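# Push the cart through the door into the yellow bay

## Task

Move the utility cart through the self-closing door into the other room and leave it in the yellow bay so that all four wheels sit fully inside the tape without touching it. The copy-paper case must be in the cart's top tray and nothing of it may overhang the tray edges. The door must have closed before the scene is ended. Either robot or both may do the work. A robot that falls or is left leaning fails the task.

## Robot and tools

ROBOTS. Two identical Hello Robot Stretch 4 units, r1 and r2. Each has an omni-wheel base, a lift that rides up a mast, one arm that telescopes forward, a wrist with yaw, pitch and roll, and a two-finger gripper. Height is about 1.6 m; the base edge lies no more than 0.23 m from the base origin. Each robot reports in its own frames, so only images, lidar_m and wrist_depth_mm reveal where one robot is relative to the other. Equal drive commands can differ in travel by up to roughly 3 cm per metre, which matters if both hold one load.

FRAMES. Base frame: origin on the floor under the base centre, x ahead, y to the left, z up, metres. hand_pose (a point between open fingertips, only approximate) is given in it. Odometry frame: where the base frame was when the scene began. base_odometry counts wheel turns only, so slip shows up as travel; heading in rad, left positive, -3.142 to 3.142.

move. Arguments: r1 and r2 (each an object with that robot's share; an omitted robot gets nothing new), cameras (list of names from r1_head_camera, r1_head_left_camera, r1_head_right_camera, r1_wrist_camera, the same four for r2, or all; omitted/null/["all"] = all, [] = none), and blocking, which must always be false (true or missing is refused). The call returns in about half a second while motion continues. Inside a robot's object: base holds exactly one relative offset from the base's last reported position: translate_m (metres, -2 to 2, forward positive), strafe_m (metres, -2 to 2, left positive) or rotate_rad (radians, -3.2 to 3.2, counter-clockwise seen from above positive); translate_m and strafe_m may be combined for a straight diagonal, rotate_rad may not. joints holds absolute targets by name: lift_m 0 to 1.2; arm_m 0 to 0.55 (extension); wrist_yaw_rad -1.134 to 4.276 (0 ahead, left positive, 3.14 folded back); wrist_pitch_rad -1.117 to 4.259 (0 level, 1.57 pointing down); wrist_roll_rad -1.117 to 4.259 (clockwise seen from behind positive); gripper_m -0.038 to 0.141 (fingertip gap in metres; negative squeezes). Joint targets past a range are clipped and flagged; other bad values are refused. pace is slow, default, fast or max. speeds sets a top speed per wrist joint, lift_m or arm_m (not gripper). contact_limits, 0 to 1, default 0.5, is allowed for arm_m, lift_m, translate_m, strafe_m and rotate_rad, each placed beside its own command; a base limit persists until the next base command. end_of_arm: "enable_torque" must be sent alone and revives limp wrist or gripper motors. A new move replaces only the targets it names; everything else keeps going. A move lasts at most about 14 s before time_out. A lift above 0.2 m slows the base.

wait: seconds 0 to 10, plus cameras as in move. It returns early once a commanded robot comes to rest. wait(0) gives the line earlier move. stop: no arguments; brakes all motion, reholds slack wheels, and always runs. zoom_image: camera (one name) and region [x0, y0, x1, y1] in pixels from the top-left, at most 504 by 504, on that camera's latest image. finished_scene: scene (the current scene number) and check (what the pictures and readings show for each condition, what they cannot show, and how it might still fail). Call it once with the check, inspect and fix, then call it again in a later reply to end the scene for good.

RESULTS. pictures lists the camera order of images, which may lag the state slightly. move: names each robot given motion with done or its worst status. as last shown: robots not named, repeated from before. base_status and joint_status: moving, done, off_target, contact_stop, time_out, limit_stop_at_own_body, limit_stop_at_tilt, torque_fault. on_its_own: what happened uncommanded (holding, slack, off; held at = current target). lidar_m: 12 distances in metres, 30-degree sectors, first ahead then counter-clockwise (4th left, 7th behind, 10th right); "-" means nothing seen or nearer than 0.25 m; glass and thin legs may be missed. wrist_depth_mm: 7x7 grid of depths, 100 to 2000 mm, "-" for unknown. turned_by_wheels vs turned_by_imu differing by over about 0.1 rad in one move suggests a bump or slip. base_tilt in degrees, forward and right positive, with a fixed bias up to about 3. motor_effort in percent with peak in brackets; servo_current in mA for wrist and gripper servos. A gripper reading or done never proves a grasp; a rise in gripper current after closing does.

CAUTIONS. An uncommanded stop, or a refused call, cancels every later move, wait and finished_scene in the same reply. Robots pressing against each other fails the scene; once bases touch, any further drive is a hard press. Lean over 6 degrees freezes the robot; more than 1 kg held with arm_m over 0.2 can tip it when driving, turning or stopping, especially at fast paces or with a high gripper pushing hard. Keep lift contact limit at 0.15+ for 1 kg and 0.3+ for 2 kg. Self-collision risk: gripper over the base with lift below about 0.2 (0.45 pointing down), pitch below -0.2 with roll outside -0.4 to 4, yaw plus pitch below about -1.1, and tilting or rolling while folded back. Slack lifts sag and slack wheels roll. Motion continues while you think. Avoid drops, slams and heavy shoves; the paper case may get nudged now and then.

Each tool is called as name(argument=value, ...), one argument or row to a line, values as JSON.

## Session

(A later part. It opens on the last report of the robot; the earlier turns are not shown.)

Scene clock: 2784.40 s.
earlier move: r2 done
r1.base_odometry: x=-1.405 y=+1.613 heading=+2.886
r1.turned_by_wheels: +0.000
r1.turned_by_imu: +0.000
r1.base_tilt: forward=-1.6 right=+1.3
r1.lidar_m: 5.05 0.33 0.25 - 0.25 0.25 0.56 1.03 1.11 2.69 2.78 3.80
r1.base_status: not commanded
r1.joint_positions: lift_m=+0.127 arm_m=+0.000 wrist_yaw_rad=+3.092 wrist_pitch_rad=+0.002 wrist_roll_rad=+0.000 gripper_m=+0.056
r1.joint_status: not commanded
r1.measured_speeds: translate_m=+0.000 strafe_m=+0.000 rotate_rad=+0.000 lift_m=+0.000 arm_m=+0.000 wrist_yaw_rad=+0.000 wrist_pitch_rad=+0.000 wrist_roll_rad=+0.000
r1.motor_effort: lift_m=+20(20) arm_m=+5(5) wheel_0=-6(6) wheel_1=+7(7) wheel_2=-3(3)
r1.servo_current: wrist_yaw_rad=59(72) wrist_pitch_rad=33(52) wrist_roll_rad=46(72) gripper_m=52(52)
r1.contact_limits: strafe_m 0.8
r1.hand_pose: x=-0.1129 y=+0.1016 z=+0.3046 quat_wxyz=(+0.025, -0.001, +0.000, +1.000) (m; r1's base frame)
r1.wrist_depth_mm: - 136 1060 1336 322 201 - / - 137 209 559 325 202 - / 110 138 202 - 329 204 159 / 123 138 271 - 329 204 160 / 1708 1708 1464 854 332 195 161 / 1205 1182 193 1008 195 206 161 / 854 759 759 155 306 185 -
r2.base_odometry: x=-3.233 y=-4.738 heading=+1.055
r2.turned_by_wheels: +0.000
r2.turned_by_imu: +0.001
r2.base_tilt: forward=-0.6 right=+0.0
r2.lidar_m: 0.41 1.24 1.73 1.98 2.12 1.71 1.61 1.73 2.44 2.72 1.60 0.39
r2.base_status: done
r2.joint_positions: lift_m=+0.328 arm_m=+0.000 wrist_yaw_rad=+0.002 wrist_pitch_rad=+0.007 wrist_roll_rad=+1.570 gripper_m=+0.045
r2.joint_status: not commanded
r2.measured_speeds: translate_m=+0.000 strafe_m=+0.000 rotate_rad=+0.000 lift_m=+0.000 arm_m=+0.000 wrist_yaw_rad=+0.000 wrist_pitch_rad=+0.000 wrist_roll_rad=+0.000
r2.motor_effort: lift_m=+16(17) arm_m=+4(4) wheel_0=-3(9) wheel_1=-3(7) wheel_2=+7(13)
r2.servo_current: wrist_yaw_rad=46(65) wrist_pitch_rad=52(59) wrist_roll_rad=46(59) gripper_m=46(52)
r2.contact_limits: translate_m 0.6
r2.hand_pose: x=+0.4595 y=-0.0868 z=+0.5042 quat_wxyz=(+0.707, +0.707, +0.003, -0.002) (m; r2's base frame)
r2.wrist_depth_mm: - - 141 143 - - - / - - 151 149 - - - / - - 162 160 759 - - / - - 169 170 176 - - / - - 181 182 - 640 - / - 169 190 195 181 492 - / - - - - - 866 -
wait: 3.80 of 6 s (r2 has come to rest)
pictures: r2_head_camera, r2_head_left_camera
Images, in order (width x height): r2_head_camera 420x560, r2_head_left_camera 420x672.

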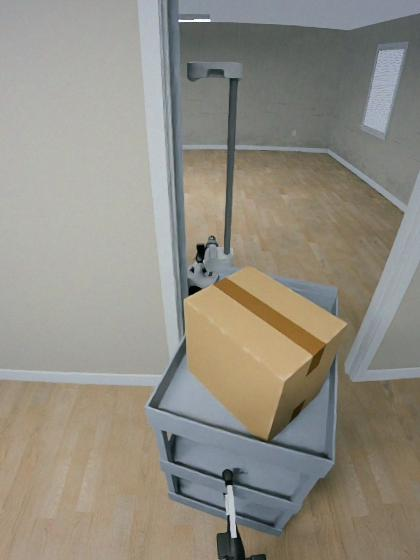

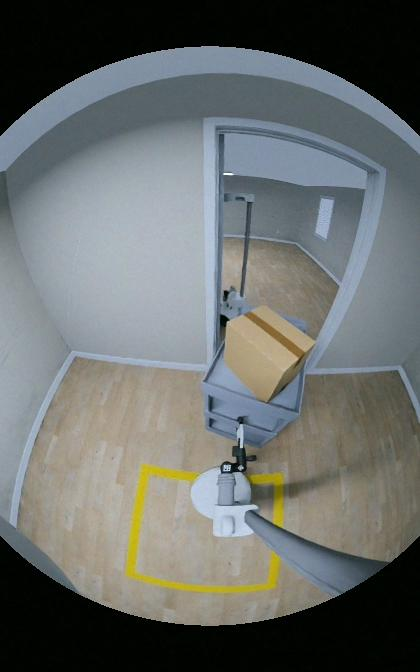

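move(
  blocking=false,
  r2={"base": {"translate_m": -0.44, "strafe_m": 0.083}, "pace": "slow", "contact_limits": {"translate_m": 0.6}},
  cameras=[],
)

wait(
  seconds=8,
  cameras=["r2_head_camera", "r2_head_left_camera"],
)

Scene clock: 2810.90 s.
move: r2 moving
r1.base_odometry: x=-1.405 y=+1.613 heading=+2.886
r1.turned_by_wheels: +0.000
r1.turned_by_imu: +0.000
r1.base_tilt: forward=-1.6 right=+1.3
r1.lidar_m: 5.06 0.31 0.25 - 0.25 0.26 0.59 1.03 1.11 2.71 2.81 3.80
r1.base_status: not commanded
r1.joint_positions: lift_m=+0.127 arm_m=+0.000 wrist_yaw_rad=+3.092 wrist_pitch_rad=+0.002 wrist_roll_rad=+0.000 gripper_m=+0.056
r1.joint_status: not commanded
r1.measured_speeds: translate_m=+0.000 strafe_m=+0.000 rotate_rad=+0.000 lift_m=+0.000 arm_m=+0.000 wrist_yaw_rad=+0.000 wrist_pitch_rad=+0.000 wrist_roll_rad=+0.000
r1.motor_effort: lift_m=+20(20) arm_m=+5(5) wheel_0=-6(6) wheel_1=+7(7) wheel_2=-3(3)
r1.servo_current: wrist_yaw_rad=33(59) wrist_pitch_rad=39(46) wrist_roll_rad=59(65) gripper_m=39(46)
r1.contact_limits: strafe_m 0.8
r1.hand_pose: x=-0.1129 y=+0.1016 z=+0.3046 quat_wxyz=(+0.025, -0.001, +0.000, +1.000) (m; r1's base frame)
r1.wrist_depth_mm: - 137 1060 1308 324 202 - / - 137 188 559 322 203 - / 109 138 203 - 330 204 160 / 123 138 282 - 329 205 160 / 1756 1708 1661 842 330 195 160 / 1182 1160 195 991 195 206 160 / 854 759 759 156 306 185 -
r2.base_odometry: x=-3.241 y=-4.748 heading=+1.054
r2.turned_by_wheels: +0.000
r2.turned_by_imu: +0.000
r2.base_tilt: forward=-0.6 right=+0.1
r2.lidar_m: 0.41 1.25 1.76 1.99 2.12 1.69 1.62 1.70 2.43 2.73 1.63 0.41
r2.base_status: translate_m moving; strafe_m moving
r2.joint_positions: lift_m=+0.328 arm_m=+0.000 wrist_yaw_rad=+0.002 wrist_pitch_rad=+0.007 wrist_roll_rad=+1.570 gripper_m=+0.045
r2.joint_status: not commanded
r2.measured_speeds: translate_m=-0.049 strafe_m=+0.010 rotate_rad=+0.001 lift_m=+0.000 arm_m=+0.000 wrist_yaw_rad=+0.000 wrist_pitch_rad=+0.000 wrist_roll_rad=+0.000
r2.motor_effort: lift_m=+17(17) arm_m=+4(4) wheel_0=-9(10) wheel_1=-6(6) wheel_2=+11(13)
r2.servo_current: wrist_yaw_rad=39(59) wrist_pitch_rad=46(52) wrist_roll_rad=33(59) gripper_m=46(52)
r2.contact_limits: translate_m 0.6
r2.hand_pose: x=+0.4595 y=-0.0868 z=+0.5042 quat_wxyz=(+0.707, +0.707, +0.003, -0.002) (m; r2's base frame)
r2.wrist_depth_mm: - - 144 144 - - - / - - 152 152 - - - / - - 163 161 - - - / - - 171 172 176 - - / - - 185 183 - 668 - / - 169 191 196 182 500 - / - - - - - 866 -
pictures: none
No camera images: "cameras" was empty.

Scene clock: 2816.13 s.
earlier move: r2 done
r1.base_odometry: x=-1.405 y=+1.613 heading=+2.886
r1.turned_by_wheels: +0.000
r1.turned_by_imu: +0.000
r1.base_tilt: forward=-1.6 right=+1.3
r1.lidar_m: 5.06 0.31 0.25 - 0.25 0.26 0.59 1.23 1.11 2.68 2.78 3.76
r1.base_status: not commanded
r1.joint_positions: lift_m=+0.127 arm_m=+0.000 wrist_yaw_rad=+3.092 wrist_pitch_rad=+0.002 wrist_roll_rad=+0.000 gripper_m=+0.056
r1.joint_status: not commanded
r1.measured_speeds: translate_m=+0.000 strafe_m=+0.000 rotate_rad=+0.000 lift_m=+0.000 arm_m=+0.000 wrist_yaw_rad=+0.000 wrist_pitch_rad=+0.000 wrist_roll_rad=+0.000
r1.motor_effort: lift_m=+20(20) arm_m=+5(5) wheel_0=-6(7) wheel_1=+7(7) wheel_2=-3(3)
r1.servo_current: wrist_yaw_rad=52(72) wrist_pitch_rad=39(52) wrist_roll_rad=59(72) gripper_m=39(52)
r1.contact_limits: strafe_m 0.8
r1.hand_pose: x=-0.1129 y=+0.1016 z=+0.3046 quat_wxyz=(+0.025, -0.001, +0.000, +1.000) (m; r1's base frame)
r1.wrist_depth_mm: - 137 - 1756 324 202 - / - 137 208 564 324 204 - / 109 138 203 - 329 205 160 / 123 138 276 - 330 204 160 / 1708 1921 - 1708 332 195 160 / 1182 1229 195 991 195 206 160 / 842 759 750 155 306 184 -
r2.base_odometry: x=-3.522 y=-5.079 heading=+1.054
r2.turned_by_wheels: +0.000
r2.turned_by_imu: +0.000
r2.base_tilt: forward=-0.7 right=+0.1
r2.lidar_m: 0.40 0.41 1.98 1.92 1.69 1.23 1.20 1.28 1.81 2.79 2.20 0.44
r2.base_status: done
r2.joint_positions: lift_m=+0.328 arm_m=+0.000 wrist_yaw_rad=+0.001 wrist_pitch_rad=+0.007 wrist_roll_rad=+1.570 gripper_m=+0.045
r2.joint_status: not commanded
r2.measured_speeds: translate_m=+0.000 strafe_m=+0.000 rotate_rad=+0.000 lift_m=+0.000 arm_m=+0.000 wrist_yaw_rad=+0.000 wrist_pitch_rad=+0.000 wrist_roll_rad=+0.000
r2.motor_effort: lift_m=+17(17) arm_m=+4(4) wheel_0=-5(12) wheel_1=-5(8) wheel_2=+5(13)
r2.servo_current: wrist_yaw_rad=46(65) wrist_pitch_rad=46(59) wrist_roll_rad=46(65) gripper_m=46(52)
r2.contact_limits: translate_m 0.6
r2.hand_pose: x=+0.4594 y=-0.0870 z=+0.5042 quat_wxyz=(+0.707, +0.707, +0.003, -0.002) (m; r2's base frame)
r2.wrist_depth_mm: - - 211 211 1464 960 699 / - - 209 208 1537 1060 - / - - 206 206 1499 - - / - - 203 203 1537 - - / - - 201 201 - - - / - 169 194 198 182 - - / - - 196 - - 647 -
wait: 5.23 of 8 s (r2 has come to rest)
pictures: r2_head_camera, r2_head_left_camera
Images, in order (width x height): r2_head_camera 420x560, r2_head_left_camera 420x672.

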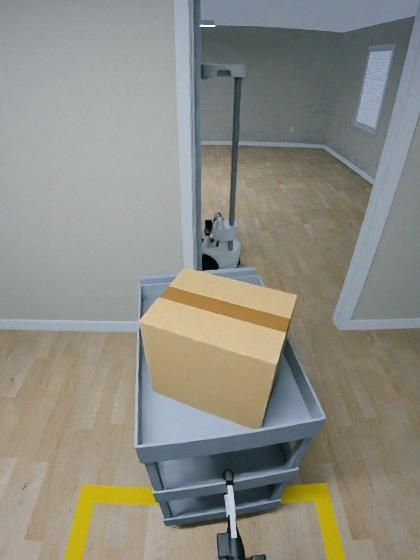

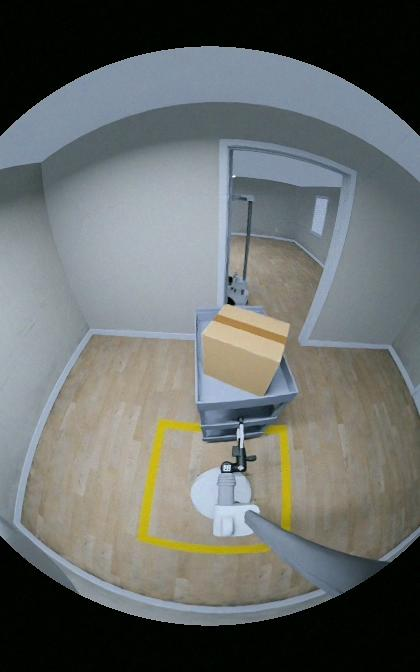

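move(
  blocking=false,
  r2={"base": {"translate_m": -0.295, "strafe_m": 0.06}, "pace": "slow", "contact_limits": {"translate_m": 0.6}},
  cameras=[],
)

wait(
  seconds=6,
  cameras=["r2_head_camera", "r2_head_left_camera"],
)

Scene clock: 2872.20 s.
move: r2 moving
r1.base_odometry: x=-1.405 y=+1.613 heading=+2.886
r1.turned_by_wheels: +0.000
r1.turned_by_imu: +0.000
r1.base_tilt: forward=-1.6 right=+1.3
r1.lidar_m: 5.05 0.31 0.25 - 0.25 0.26 0.55 1.23 1.09 2.70 2.80 3.77
r1.base_status: not commanded
r1.joint_positions: lift_m=+0.127 arm_m=+0.000 wrist_yaw_rad=+3.092 wrist_pitch_rad=+0.002 wrist_roll_rad=+0.000 gripper_m=+0.056
r1.joint_status: not commanded
r1.measured_speeds: translate_m=+0.000 strafe_m=+0.000 rotate_rad=+0.000 lift_m=+0.000 arm_m=+0.000 wrist_yaw_rad=+0.000 wrist_pitch_rad=+0.000 wrist_roll_rad=+0.000
r1.motor_effort: lift_m=+20(20) arm_m=+5(5) wheel_0=-6(6) wheel_1=+7(7) wheel_2=-3(3)
r1.servo_current: wrist_yaw_rad=59(65) wrist_pitch_rad=46(46) wrist_roll_rad=52(59) gripper_m=46(46)
r1.contact_limits: strafe_m 0.8
r1.hand_pose: x=-0.1129 y=+0.1016 z=+0.3046 quat_wxyz=(+0.025, -0.001, +0.000, +1.000) (m; r1's base frame)
r1.wrist_depth_mm: - 137 - 1808 324 202 - / - 137 208 564 327 202 - / 109 138 203 - 327 204 160 / 123 138 274 - 332 204 160 / 1708 1983 - 1661 330 195 161 / 1205 1205 195 1008 195 206 160 / 854 759 759 155 306 186 -
r2.base_odometry: x=-3.531 y=-5.089 heading=+1.054
r2.turned_by_wheels: +0.000
r2.turned_by_imu: +0.000
r2.base_tilt: forward=-0.7 right=+0.1
r2.lidar_m: 0.39 0.42 1.99 1.92 1.65 1.24 1.19 1.25 1.78 2.80 2.27 0.45
r2.base_status: translate_m moving; strafe_m moving
r2.joint_positions: lift_m=+0.328 arm_m=+0.000 wrist_yaw_rad=+0.001 wrist_pitch_rad=+0.007 wrist_roll_rad=+1.570 gripper_m=+0.045
r2.joint_status: not commanded
r2.measured_speeds: translate_m=-0.049 strafe_m=+0.009 rotate_rad=-0.001 lift_m=+0.000 arm_m=+0.000 wrist_yaw_rad=+0.000 wrist_pitch_rad=+0.000 wrist_roll_rad=+0.000
r2.motor_effort: lift_m=+17(17) arm_m=+4(4) wheel_0=-8(11) wheel_1=-5(7) wheel_2=+12(12)
r2.servo_current: wrist_yaw_rad=52(59) wrist_pitch_rad=52(52) wrist_roll_rad=46(52) gripper_m=46(52)
r2.contact_limits: translate_m 0.6
r2.hand_pose: x=+0.4594 y=-0.0870 z=+0.5042 quat_wxyz=(+0.707, +0.707, +0.003, -0.002) (m; r2's base frame)
r2.wrist_depth_mm: - - 216 216 1464 960 699 / - - - 212 1499 1060 - / - - 210 209 1499 - - / - - 207 207 1499 - - / - - 204 204 - - - / - 167 195 202 183 - - / - - 198 - - 647 -
pictures: none
No camera images: "cameras" was empty.

Scene clock: 2875.97 s.
earlier move: r2 done
r1.base_odometry: x=-1.405 y=+1.613 heading=+2.886
r1.turned_by_wheels: +0.000
r1.turned_by_imu: +0.000
r1.base_tilt: forward=-1.6 right=+1.3
r1.lidar_m: 5.06 0.31 0.25 - 0.25 0.25 0.56 1.22 1.11 2.70 2.80 3.80
r1.base_status: not commanded
r1.joint_positions: lift_m=+0.127 arm_m=+0.000 wrist_yaw_rad=+3.092 wrist_pitch_rad=+0.002 wrist_roll_rad=+0.000 gripper_m=+0.056
r1.joint_status: not commanded
r1.measured_speeds: translate_m=+0.000 strafe_m=+0.000 rotate_rad=+0.000 lift_m=+0.000 arm_m=+0.000 wrist_yaw_rad=+0.000 wrist_pitch_rad=+0.000 wrist_roll_rad=+0.000
r1.motor_effort: lift_m=+20(20) arm_m=+5(5) wheel_0=-6(7) wheel_1=+7(7) wheel_2=-3(3)
r1.servo_current: wrist_yaw_rad=46(72) wrist_pitch_rad=52(52) wrist_roll_rad=33(78) gripper_m=46(52)
r1.contact_limits: strafe_m 0.8
r1.hand_pose: x=-0.1129 y=+0.1016 z=+0.3046 quat_wxyz=(+0.025, -0.001, +0.000, +1.000) (m; r1's base frame)
r1.wrist_depth_mm: - 137 - - 320 201 - / - 137 - 1756 327 203 - / 109 137 208 - 329 204 160 / 123 138 - - 329 206 160 / 1708 1921 - 1708 330 195 160 / 1205 1205 195 1008 195 205 160 / 842 750 759 156 304 185 -
r2.base_odometry: x=-3.720 y=-5.306 heading=+1.054
r2.turned_by_wheels: +0.000
r2.turned_by_imu: +0.001
r2.base_tilt: forward=-0.7 right=+0.1
r2.lidar_m: 0.37 0.40 1.96 1.88 1.27 0.94 0.90 0.96 1.35 2.86 2.63 0.46
r2.base_status: done
r2.joint_positions: lift_m=+0.328 arm_m=+0.000 wrist_yaw_rad=+0.002 wrist_pitch_rad=+0.007 wrist_roll_rad=+1.570 gripper_m=+0.045
r2.joint_status: not commanded
r2.measured_speeds: translate_m=+0.000 strafe_m=+0.000 rotate_rad=+0.000 lift_m=+0.000 arm_m=+0.000 wrist_yaw_rad=+0.000 wrist_pitch_rad=+0.000 wrist_roll_rad=+0.000
r2.motor_effort: lift_m=+17(17) arm_m=+4(4) wheel_0=-2(11) wheel_1=-4(7) wheel_2=+9(13)
r2.servo_current: wrist_yaw_rad=52(65) wrist_pitch_rad=52(59) wrist_roll_rad=46(72) gripper_m=52(59)
r2.contact_limits: translate_m 0.6
r2.hand_pose: x=+0.4594 y=-0.0869 z=+0.5042 quat_wxyz=(+0.707, +0.707, +0.003, -0.002) (m; r2's base frame)
r2.wrist_depth_mm: - - 264 264 - - - / - - - 248 1618 991 - / - - - 235 1537 1138 - / - - 226 224 1537 - - / - - 213 213 809 - - / - 164 191 204 183 - - / - - - - - - -
wait: 3.77 of 6 s (r2 has come to rest)
pictures: r2_head_camera, r2_head_left_camera
Images, in order (width x height): r2_head_camera 420x560, r2_head_left_camera 420x672.

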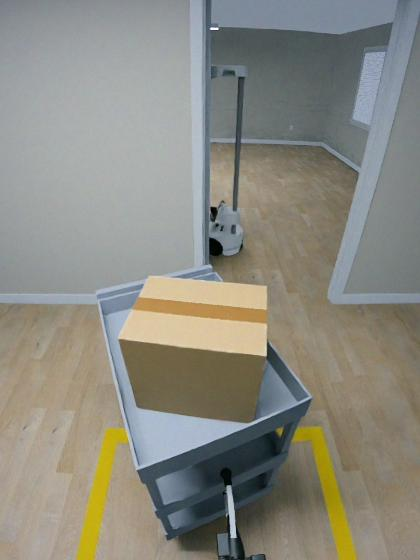

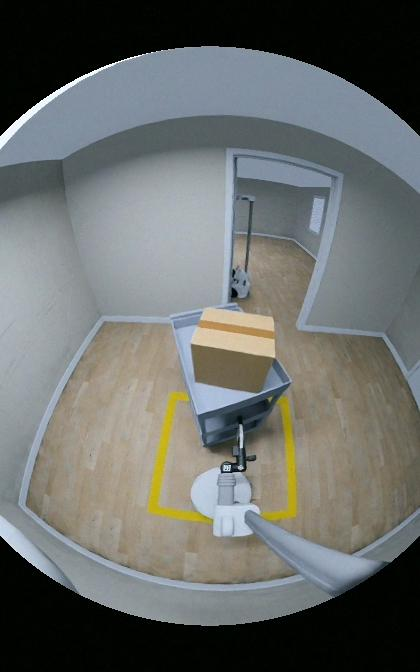

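zoom_image(
  camera="r2_head_camera",
  region=[90, 380, 360, 560],
)

zoom_image(
  camera="r2_head_left_camera",
  region=[130, 290, 330, 540],
)

Scaled by 1.867 from the camera's 420x560 image, which has a finer 1200x1600 frame.

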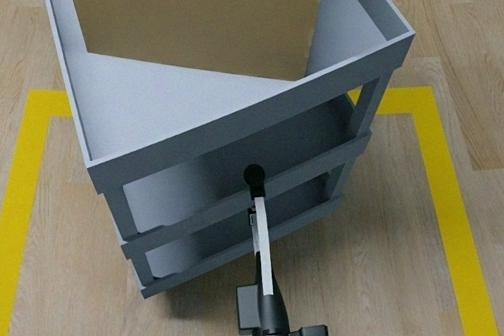

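Scaled by 2.016 from the camera's 420x672 image, which has a finer 600x960 frame.

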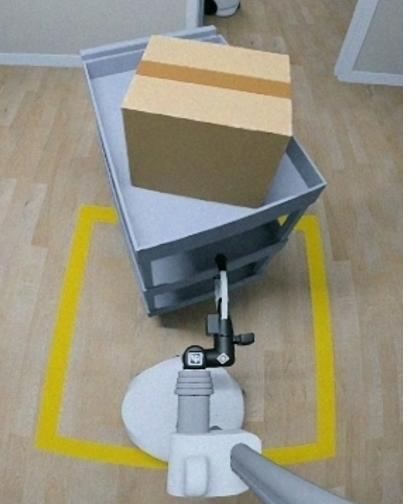

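move(
  blocking=false,
  r2={"joints": {"gripper_m": 0.012}},
  cameras=[],
)

wait(
  seconds=2,
  cameras=[],
)

move(
  blocking=false,
  r2={"base": {"translate_m": -0.162, "strafe_m": -0.027}, "pace": "slow", "contact_limits": {"translate_m": 0.6}},
  cameras=[],
)

wait(
  seconds=5,
  cameras=["r2_head_camera", "r2_head_left_camera"],
)

Scene clock: 2979.87 s.
move: r2 moving
r1.base_odometry: x=-1.405 y=+1.613 heading=+2.886
r1.turned_by_wheels: +0.000
r1.turned_by_imu: +0.000
r1.base_tilt: forward=-1.6 right=+1.3
r1.lidar_m: 5.06 0.34 0.25 - 0.25 0.26 0.59 1.22 1.11 2.72 2.79 3.78
r1.base_status: not commanded
r1.joint_positions: lift_m=+0.127 arm_m=+0.000 wrist_yaw_rad=+3.092 wrist_pitch_rad=+0.002 wrist_roll_rad=+0.000 gripper_m=+0.056
r1.joint_status: not commanded
r1.measured_speeds: translate_m=+0.000 strafe_m=+0.000 rotate_rad=+0.000 lift_m=+0.000 arm_m=+0.000 wrist_yaw_rad=+0.000 wrist_pitch_rad=+0.000 wrist_roll_rad=+0.000
r1.motor_effort: lift_m=+20(20) arm_m=+5(5) wheel_0=-5(6) wheel_1=+7(7) wheel_2=-3(3)
r1.servo_current: wrist_yaw_rad=33(52) wrist_pitch_rad=39(52) wrist_roll_rad=46(52) gripper_m=46(46)
r1.contact_limits: strafe_m 0.8
r1.hand_pose: x=-0.1129 y=+0.1016 z=+0.3046 quat_wxyz=(+0.025, -0.001, +0.000, +1.000) (m; r1's base frame)
r1.wrist_depth_mm: - 137 - - 324 201 - / - 137 - 1808 327 202 - / 110 138 208 - 329 204 160 / 123 138 - - 329 206 160 / 1661 1983 - 1661 332 195 160 / 1182 1229 194 1008 195 206 160 / 854 759 741 155 306 184 -
r2.base_odometry: x=-3.720 y=-5.306 heading=+1.054
r2.turned_by_wheels: +0.000
r2.turned_by_imu: +0.001
r2.base_tilt: forward=-0.7 right=+0.1
r2.lidar_m: 0.36 0.37 1.95 1.88 1.27 0.91 0.88 0.96 1.38 2.85 2.61 0.45
r2.base_status: not commanded
r2.joint_positions: lift_m=+0.328 arm_m=+0.000 wrist_yaw_rad=+0.003 wrist_pitch_rad=+0.007 wrist_roll_rad=+1.570 gripper_m=+0.027
r2.joint_status: gripper_m moving
r2.measured_speeds: translate_m=+0.000 strafe_m=+0.000 rotate_rad=+0.000 lift_m=+0.000 arm_m=+0.000 wrist_yaw_rad=+0.002 wrist_pitch_rad=+0.000 wrist_roll_rad=+0.000
r2.motor_effort: lift_m=+17(17) arm_m=+4(4) wheel_0=-2(3) wheel_1=-4(5) wheel_2=+9(9)
r2.servo_current: wrist_yaw_rad=52(59) wrist_pitch_rad=52(52) wrist_roll_rad=39(52) gripper_m=306(312)
r2.contact_limits: translate_m 0.6
r2.hand_pose: x=+0.4596 y=-0.0864 z=+0.5042 quat_wxyz=(+0.707, +0.707, +0.004, -0.001) (m; r2's base frame)
r2.wrist_depth_mm: - - 259 256 - - - / - - - 242 1661 976 - / - - - 229 1499 1138 - / - - 220 219 1537 - - / - - 208 208 809 - - / - 169 194 200 181 - - / - - - - 1397 - -
pictures: none
No camera images: "cameras" was empty.

Scene clock: 2980.47 s.
earlier move: r2 done
r1.base_odometry: x=-1.405 y=+1.613 heading=+2.886
r1.turned_by_wheels: +0.000
r1.turned_by_imu: +0.000
r1.base_tilt: forward=-1.6 right=+1.3
r1.lidar_m: 5.05 0.31 0.25 - 0.25 0.25 0.58 1.20 1.09 2.73 2.80 3.81
r1.base_status: not commanded
r1.joint_positions: lift_m=+0.127 arm_m=+0.000 wrist_yaw_rad=+3.092 wrist_pitch_rad=+0.002 wrist_roll_rad=+0.000 gripper_m=+0.056
r1.joint_status: not commanded
r1.measured_speeds: translate_m=+0.000 strafe_m=+0.000 rotate_rad=+0.000 lift_m=+0.000 arm_m=+0.000 wrist_yaw_rad=+0.000 wrist_pitch_rad=+0.000 wrist_roll_rad=+0.000
r1.motor_effort: lift_m=+20(20) arm_m=+5(5) wheel_0=-6(6) wheel_1=+7(7) wheel_2=-3(3)
r1.servo_current: wrist_yaw_rad=65(65) wrist_pitch_rad=39(52) wrist_roll_rad=39(59) gripper_m=33(46)
r1.contact_limits: strafe_m 0.8
r1.hand_pose: x=-0.1129 y=+0.1016 z=+0.3046 quat_wxyz=(+0.025, -0.001, +0.000, +1.000) (m; r1's base frame)
r1.wrist_depth_mm: - 137 - - 324 202 - / - 137 - 1756 325 203 - / 109 138 208 - 329 204 160 / 123 138 - - 330 205 160 / 1708 1921 - 1661 332 195 160 / 1205 1205 195 1008 195 206 160 / 854 750 750 156 306 184 -
r2.base_odometry: x=-3.720 y=-5.306 heading=+1.054
r2.turned_by_wheels: +0.000
r2.turned_by_imu: +0.000
r2.base_tilt: forward=-0.6 right=+0.1
r2.lidar_m: 0.35 0.37 1.94 1.87 1.27 0.92 0.89 0.97 1.33 2.85 2.63 0.47
r2.base_status: not commanded
r2.joint_positions: lift_m=+0.328 arm_m=+0.000 wrist_yaw_rad=+0.004 wrist_pitch_rad=+0.007 wrist_roll_rad=+1.570 gripper_m=+0.013
r2.joint_status: all done
r2.measured_speeds: translate_m=+0.000 strafe_m=+0.000 rotate_rad=+0.000 lift_m=+0.000 arm_m=+0.000 wrist_yaw_rad=+0.000 wrist_pitch_rad=+0.000 wrist_roll_rad=+0.000
r2.motor_effort: lift_m=+16(17) arm_m=+4(4) wheel_0=-2(3) wheel_1=-5(5) wheel_2=+9(9)
r2.servo_current: wrist_yaw_rad=52(59) wrist_pitch_rad=46(59) wrist_roll_rad=52(59) gripper_m=156(312)
r2.contact_limits: translate_m 0.6
r2.hand_pose: x=+0.4596 y=-0.0862 z=+0.5042 quat_wxyz=(+0.707, +0.707, +0.004, -0.001) (m; r2's base frame)
r2.wrist_depth_mm: - - 254 252 - - - / - - - 237 1708 960 707 / - - - 224 1499 1138 - / - - 216 213 - - - / - - 204 202 809 - - / - 170 193 195 182 163 - / - - - - - 148 -
wait: 0.60 of 2 s (r2 has come to rest)
pictures: none
No camera images: "cameras" was empty.

Scene clock: 2980.97 s.
move: r2 moving
r1.base_odometry: x=-1.405 y=+1.613 heading=+2.886
r1.turned_by_wheels: +0.000
r1.turned_by_imu: +0.000
r1.base_tilt: forward=-1.6 right=+1.3
r1.lidar_m: 5.07 0.32 0.25 - 0.25 0.25 0.58 1.22 1.10 2.69 2.78 3.78
r1.base_status: not commanded
r1.joint_positions: lift_m=+0.127 arm_m=+0.000 wrist_yaw_rad=+3.092 wrist_pitch_rad=+0.002 wrist_roll_rad=+0.000 gripper_m=+0.056
r1.joint_status: not commanded
r1.measured_speeds: translate_m=+0.000 strafe_m=+0.000 rotate_rad=+0.000 lift_m=+0.000 arm_m=+0.000 wrist_yaw_rad=+0.000 wrist_pitch_rad=+0.000 wrist_roll_rad=+0.000
r1.motor_effort: lift_m=+20(20) arm_m=+5(5) wheel_0=-5(6) wheel_1=+7(7) wheel_2=-3(3)
r1.servo_current: wrist_yaw_rad=59(65) wrist_pitch_rad=39(46) wrist_roll_rad=52(65) gripper_m=39(46)
r1.contact_limits: strafe_m 0.8
r1.hand_pose: x=-0.1129 y=+0.1016 z=+0.3046 quat_wxyz=(+0.025, -0.001, +0.000, +1.000) (m; r1's base frame)
r1.wrist_depth_mm: - 137 - - 324 202 - / - 137 - 1808 325 203 - / 110 137 209 - 329 204 160 / 123 138 - - 330 205 160 / 1661 - - 1661 332 195 160 / 1182 1205 195 991 195 206 160 / 866 750 750 155 306 184 -
r2.base_odometry: x=-3.724 y=-5.318 heading=+1.055
r2.turned_by_wheels: +0.001
r2.turned_by_imu: +0.001
r2.base_tilt: forward=-0.6 right=+0.1
r2.lidar_m: 0.36 0.35 1.96 1.88 1.24 0.92 0.88 0.94 1.34 2.83 2.63 0.45
r2.base_status: translate_m moving; strafe_m moving
r2.joint_positions: lift_m=+0.328 arm_m=+0.000 wrist_yaw_rad=+0.007 wrist_pitch_rad=+0.007 wrist_roll_rad=+1.570 gripper_m=+0.013
r2.joint_status: not commanded
r2.measured_speeds: translate_m=-0.048 strafe_m=-0.008 rotate_rad=+0.001 lift_m=+0.000 arm_m=+0.000 wrist_yaw_rad=+0.007 wrist_pitch_rad=+0.000 wrist_roll_rad=+0.000
r2.motor_effort: lift_m=+17(17) arm_m=+4(4) wheel_0=-1(4) wheel_1=-7(7) wheel_2=+13(16)
r2.servo_current: wrist_yaw_rad=52(65) wrist_pitch_rad=46(52) wrist_roll_rad=46(59) gripper_m=163(163)
r2.contact_limits: translate_m 0.6
r2.hand_pose: x=+0.4599 y=-0.0854 z=+0.5042 quat_wxyz=(+0.707, +0.707, +0.005, +0.000) (m; r2's base frame)
r2.wrist_depth_mm: - - 253 250 - - - / - - - 236 1618 976 715 / - - - 225 1537 1138 - / - - 216 213 1537 - - / - - 204 202 798 - - / - 170 192 195 182 163 - / - - - - - 148 -
pictures: none
No camera images: "cameras" was empty.

Scene clock: 2983.37 s.
earlier move: r2 done
r1.base_odometry: x=-1.405 y=+1.613 heading=+2.886
r1.turned_by_wheels: +0.000
r1.turned_by_imu: +0.000
r1.base_tilt: forward=-1.6 right=+1.3
r1.lidar_m: 5.04 0.32 0.25 - 0.25 0.25 0.57 1.24 1.11 2.71 2.79 3.79
r1.base_status: not commanded
r1.joint_positions: lift_m=+0.127 arm_m=+0.000 wrist_yaw_rad=+3.092 wrist_pitch_rad=+0.002 wrist_roll_rad=+0.000 gripper_m=+0.056
r1.joint_status: not commanded
r1.measured_speeds: translate_m=+0.000 strafe_m=+0.000 rotate_rad=+0.000 lift_m=+0.000 arm_m=+0.000 wrist_yaw_rad=+0.000 wrist_pitch_rad=+0.000 wrist_roll_rad=+0.000
r1.motor_effort: lift_m=+20(20) arm_m=+5(5) wheel_0=-6(6) wheel_1=+7(7) wheel_2=-3(3)
r1.servo_current: wrist_yaw_rad=46(65) wrist_pitch_rad=39(46) wrist_roll_rad=52(65) gripper_m=46(52)
r1.contact_limits: strafe_m 0.8
r1.hand_pose: x=-0.1129 y=+0.1016 z=+0.3046 quat_wxyz=(+0.025, -0.001, +0.000, +1.000) (m; r1's base frame)
r1.wrist_depth_mm: - 137 - - 324 202 - / - 136 - - 325 203 - / 110 138 208 - 330 204 160 / 123 138 - - 330 205 160 / 1708 1921 - 1921 332 195 160 / 1205 1205 195 991 195 206 161 / 842 750 768 155 307 185 -
r2.base_odometry: x=-3.776 y=-5.460 heading=+1.055
r2.turned_by_wheels: -0.001
r2.turned_by_imu: +0.001
r2.base_tilt: forward=-0.6 right=+0.1
r2.lidar_m: 0.32 0.32 1.99 1.92 1.06 0.79 0.72 0.79 1.16 2.83 2.84 0.47
r2.base_status: done
r2.joint_positions: lift_m=+0.328 arm_m=+0.000 wrist_yaw_rad=+0.009 wrist_pitch_rad=+0.007 wrist_roll_rad=+1.570 gripper_m=+0.013
r2.joint_status: not commanded
r2.measured_speeds: translate_m=+0.000 strafe_m=+0.000 rotate_rad=+0.000 lift_m=+0.000 arm_m=+0.000 wrist_yaw_rad=+0.000 wrist_pitch_rad=+0.000 wrist_roll_rad=+0.000
r2.motor_effort: lift_m=+17(17) arm_m=+4(4) wheel_0=+0(5) wheel_1=-4(7) wheel_2=+8(16)
r2.servo_current: wrist_yaw_rad=52(72) wrist_pitch_rad=46(52) wrist_roll_rad=52(59) gripper_m=137(169)
r2.contact_limits: translate_m 0.6
r2.hand_pose: x=+0.4600 y=-0.0850 z=+0.5042 quat_wxyz=(+0.707, +0.707, +0.006, +0.000) (m; r2's base frame)
r2.wrist_depth_mm: - - - 304 1808 960 - / - - - 272 1756 991 - / 459 - - 246 1708 991 - / - - 234 224 1537 1160 - / - - 207 207 1397 - - / - 171 189 191 181 164 - / - - - - - 148 -
wait: 2.40 of 5 s (r2 has come to rest)
pictures: r2_head_camera, r2_head_left_camera
Images, in order (width x height): r2_head_camera 420x560, r2_head_left_camera 420x672.

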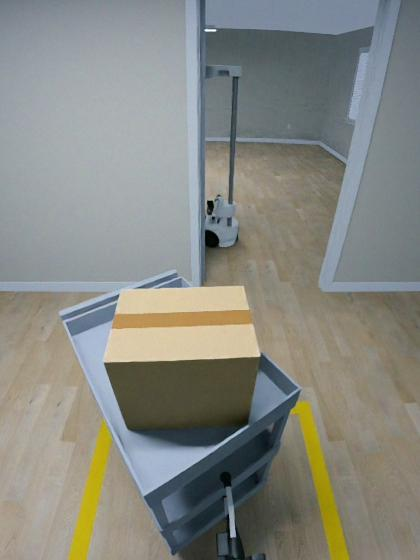

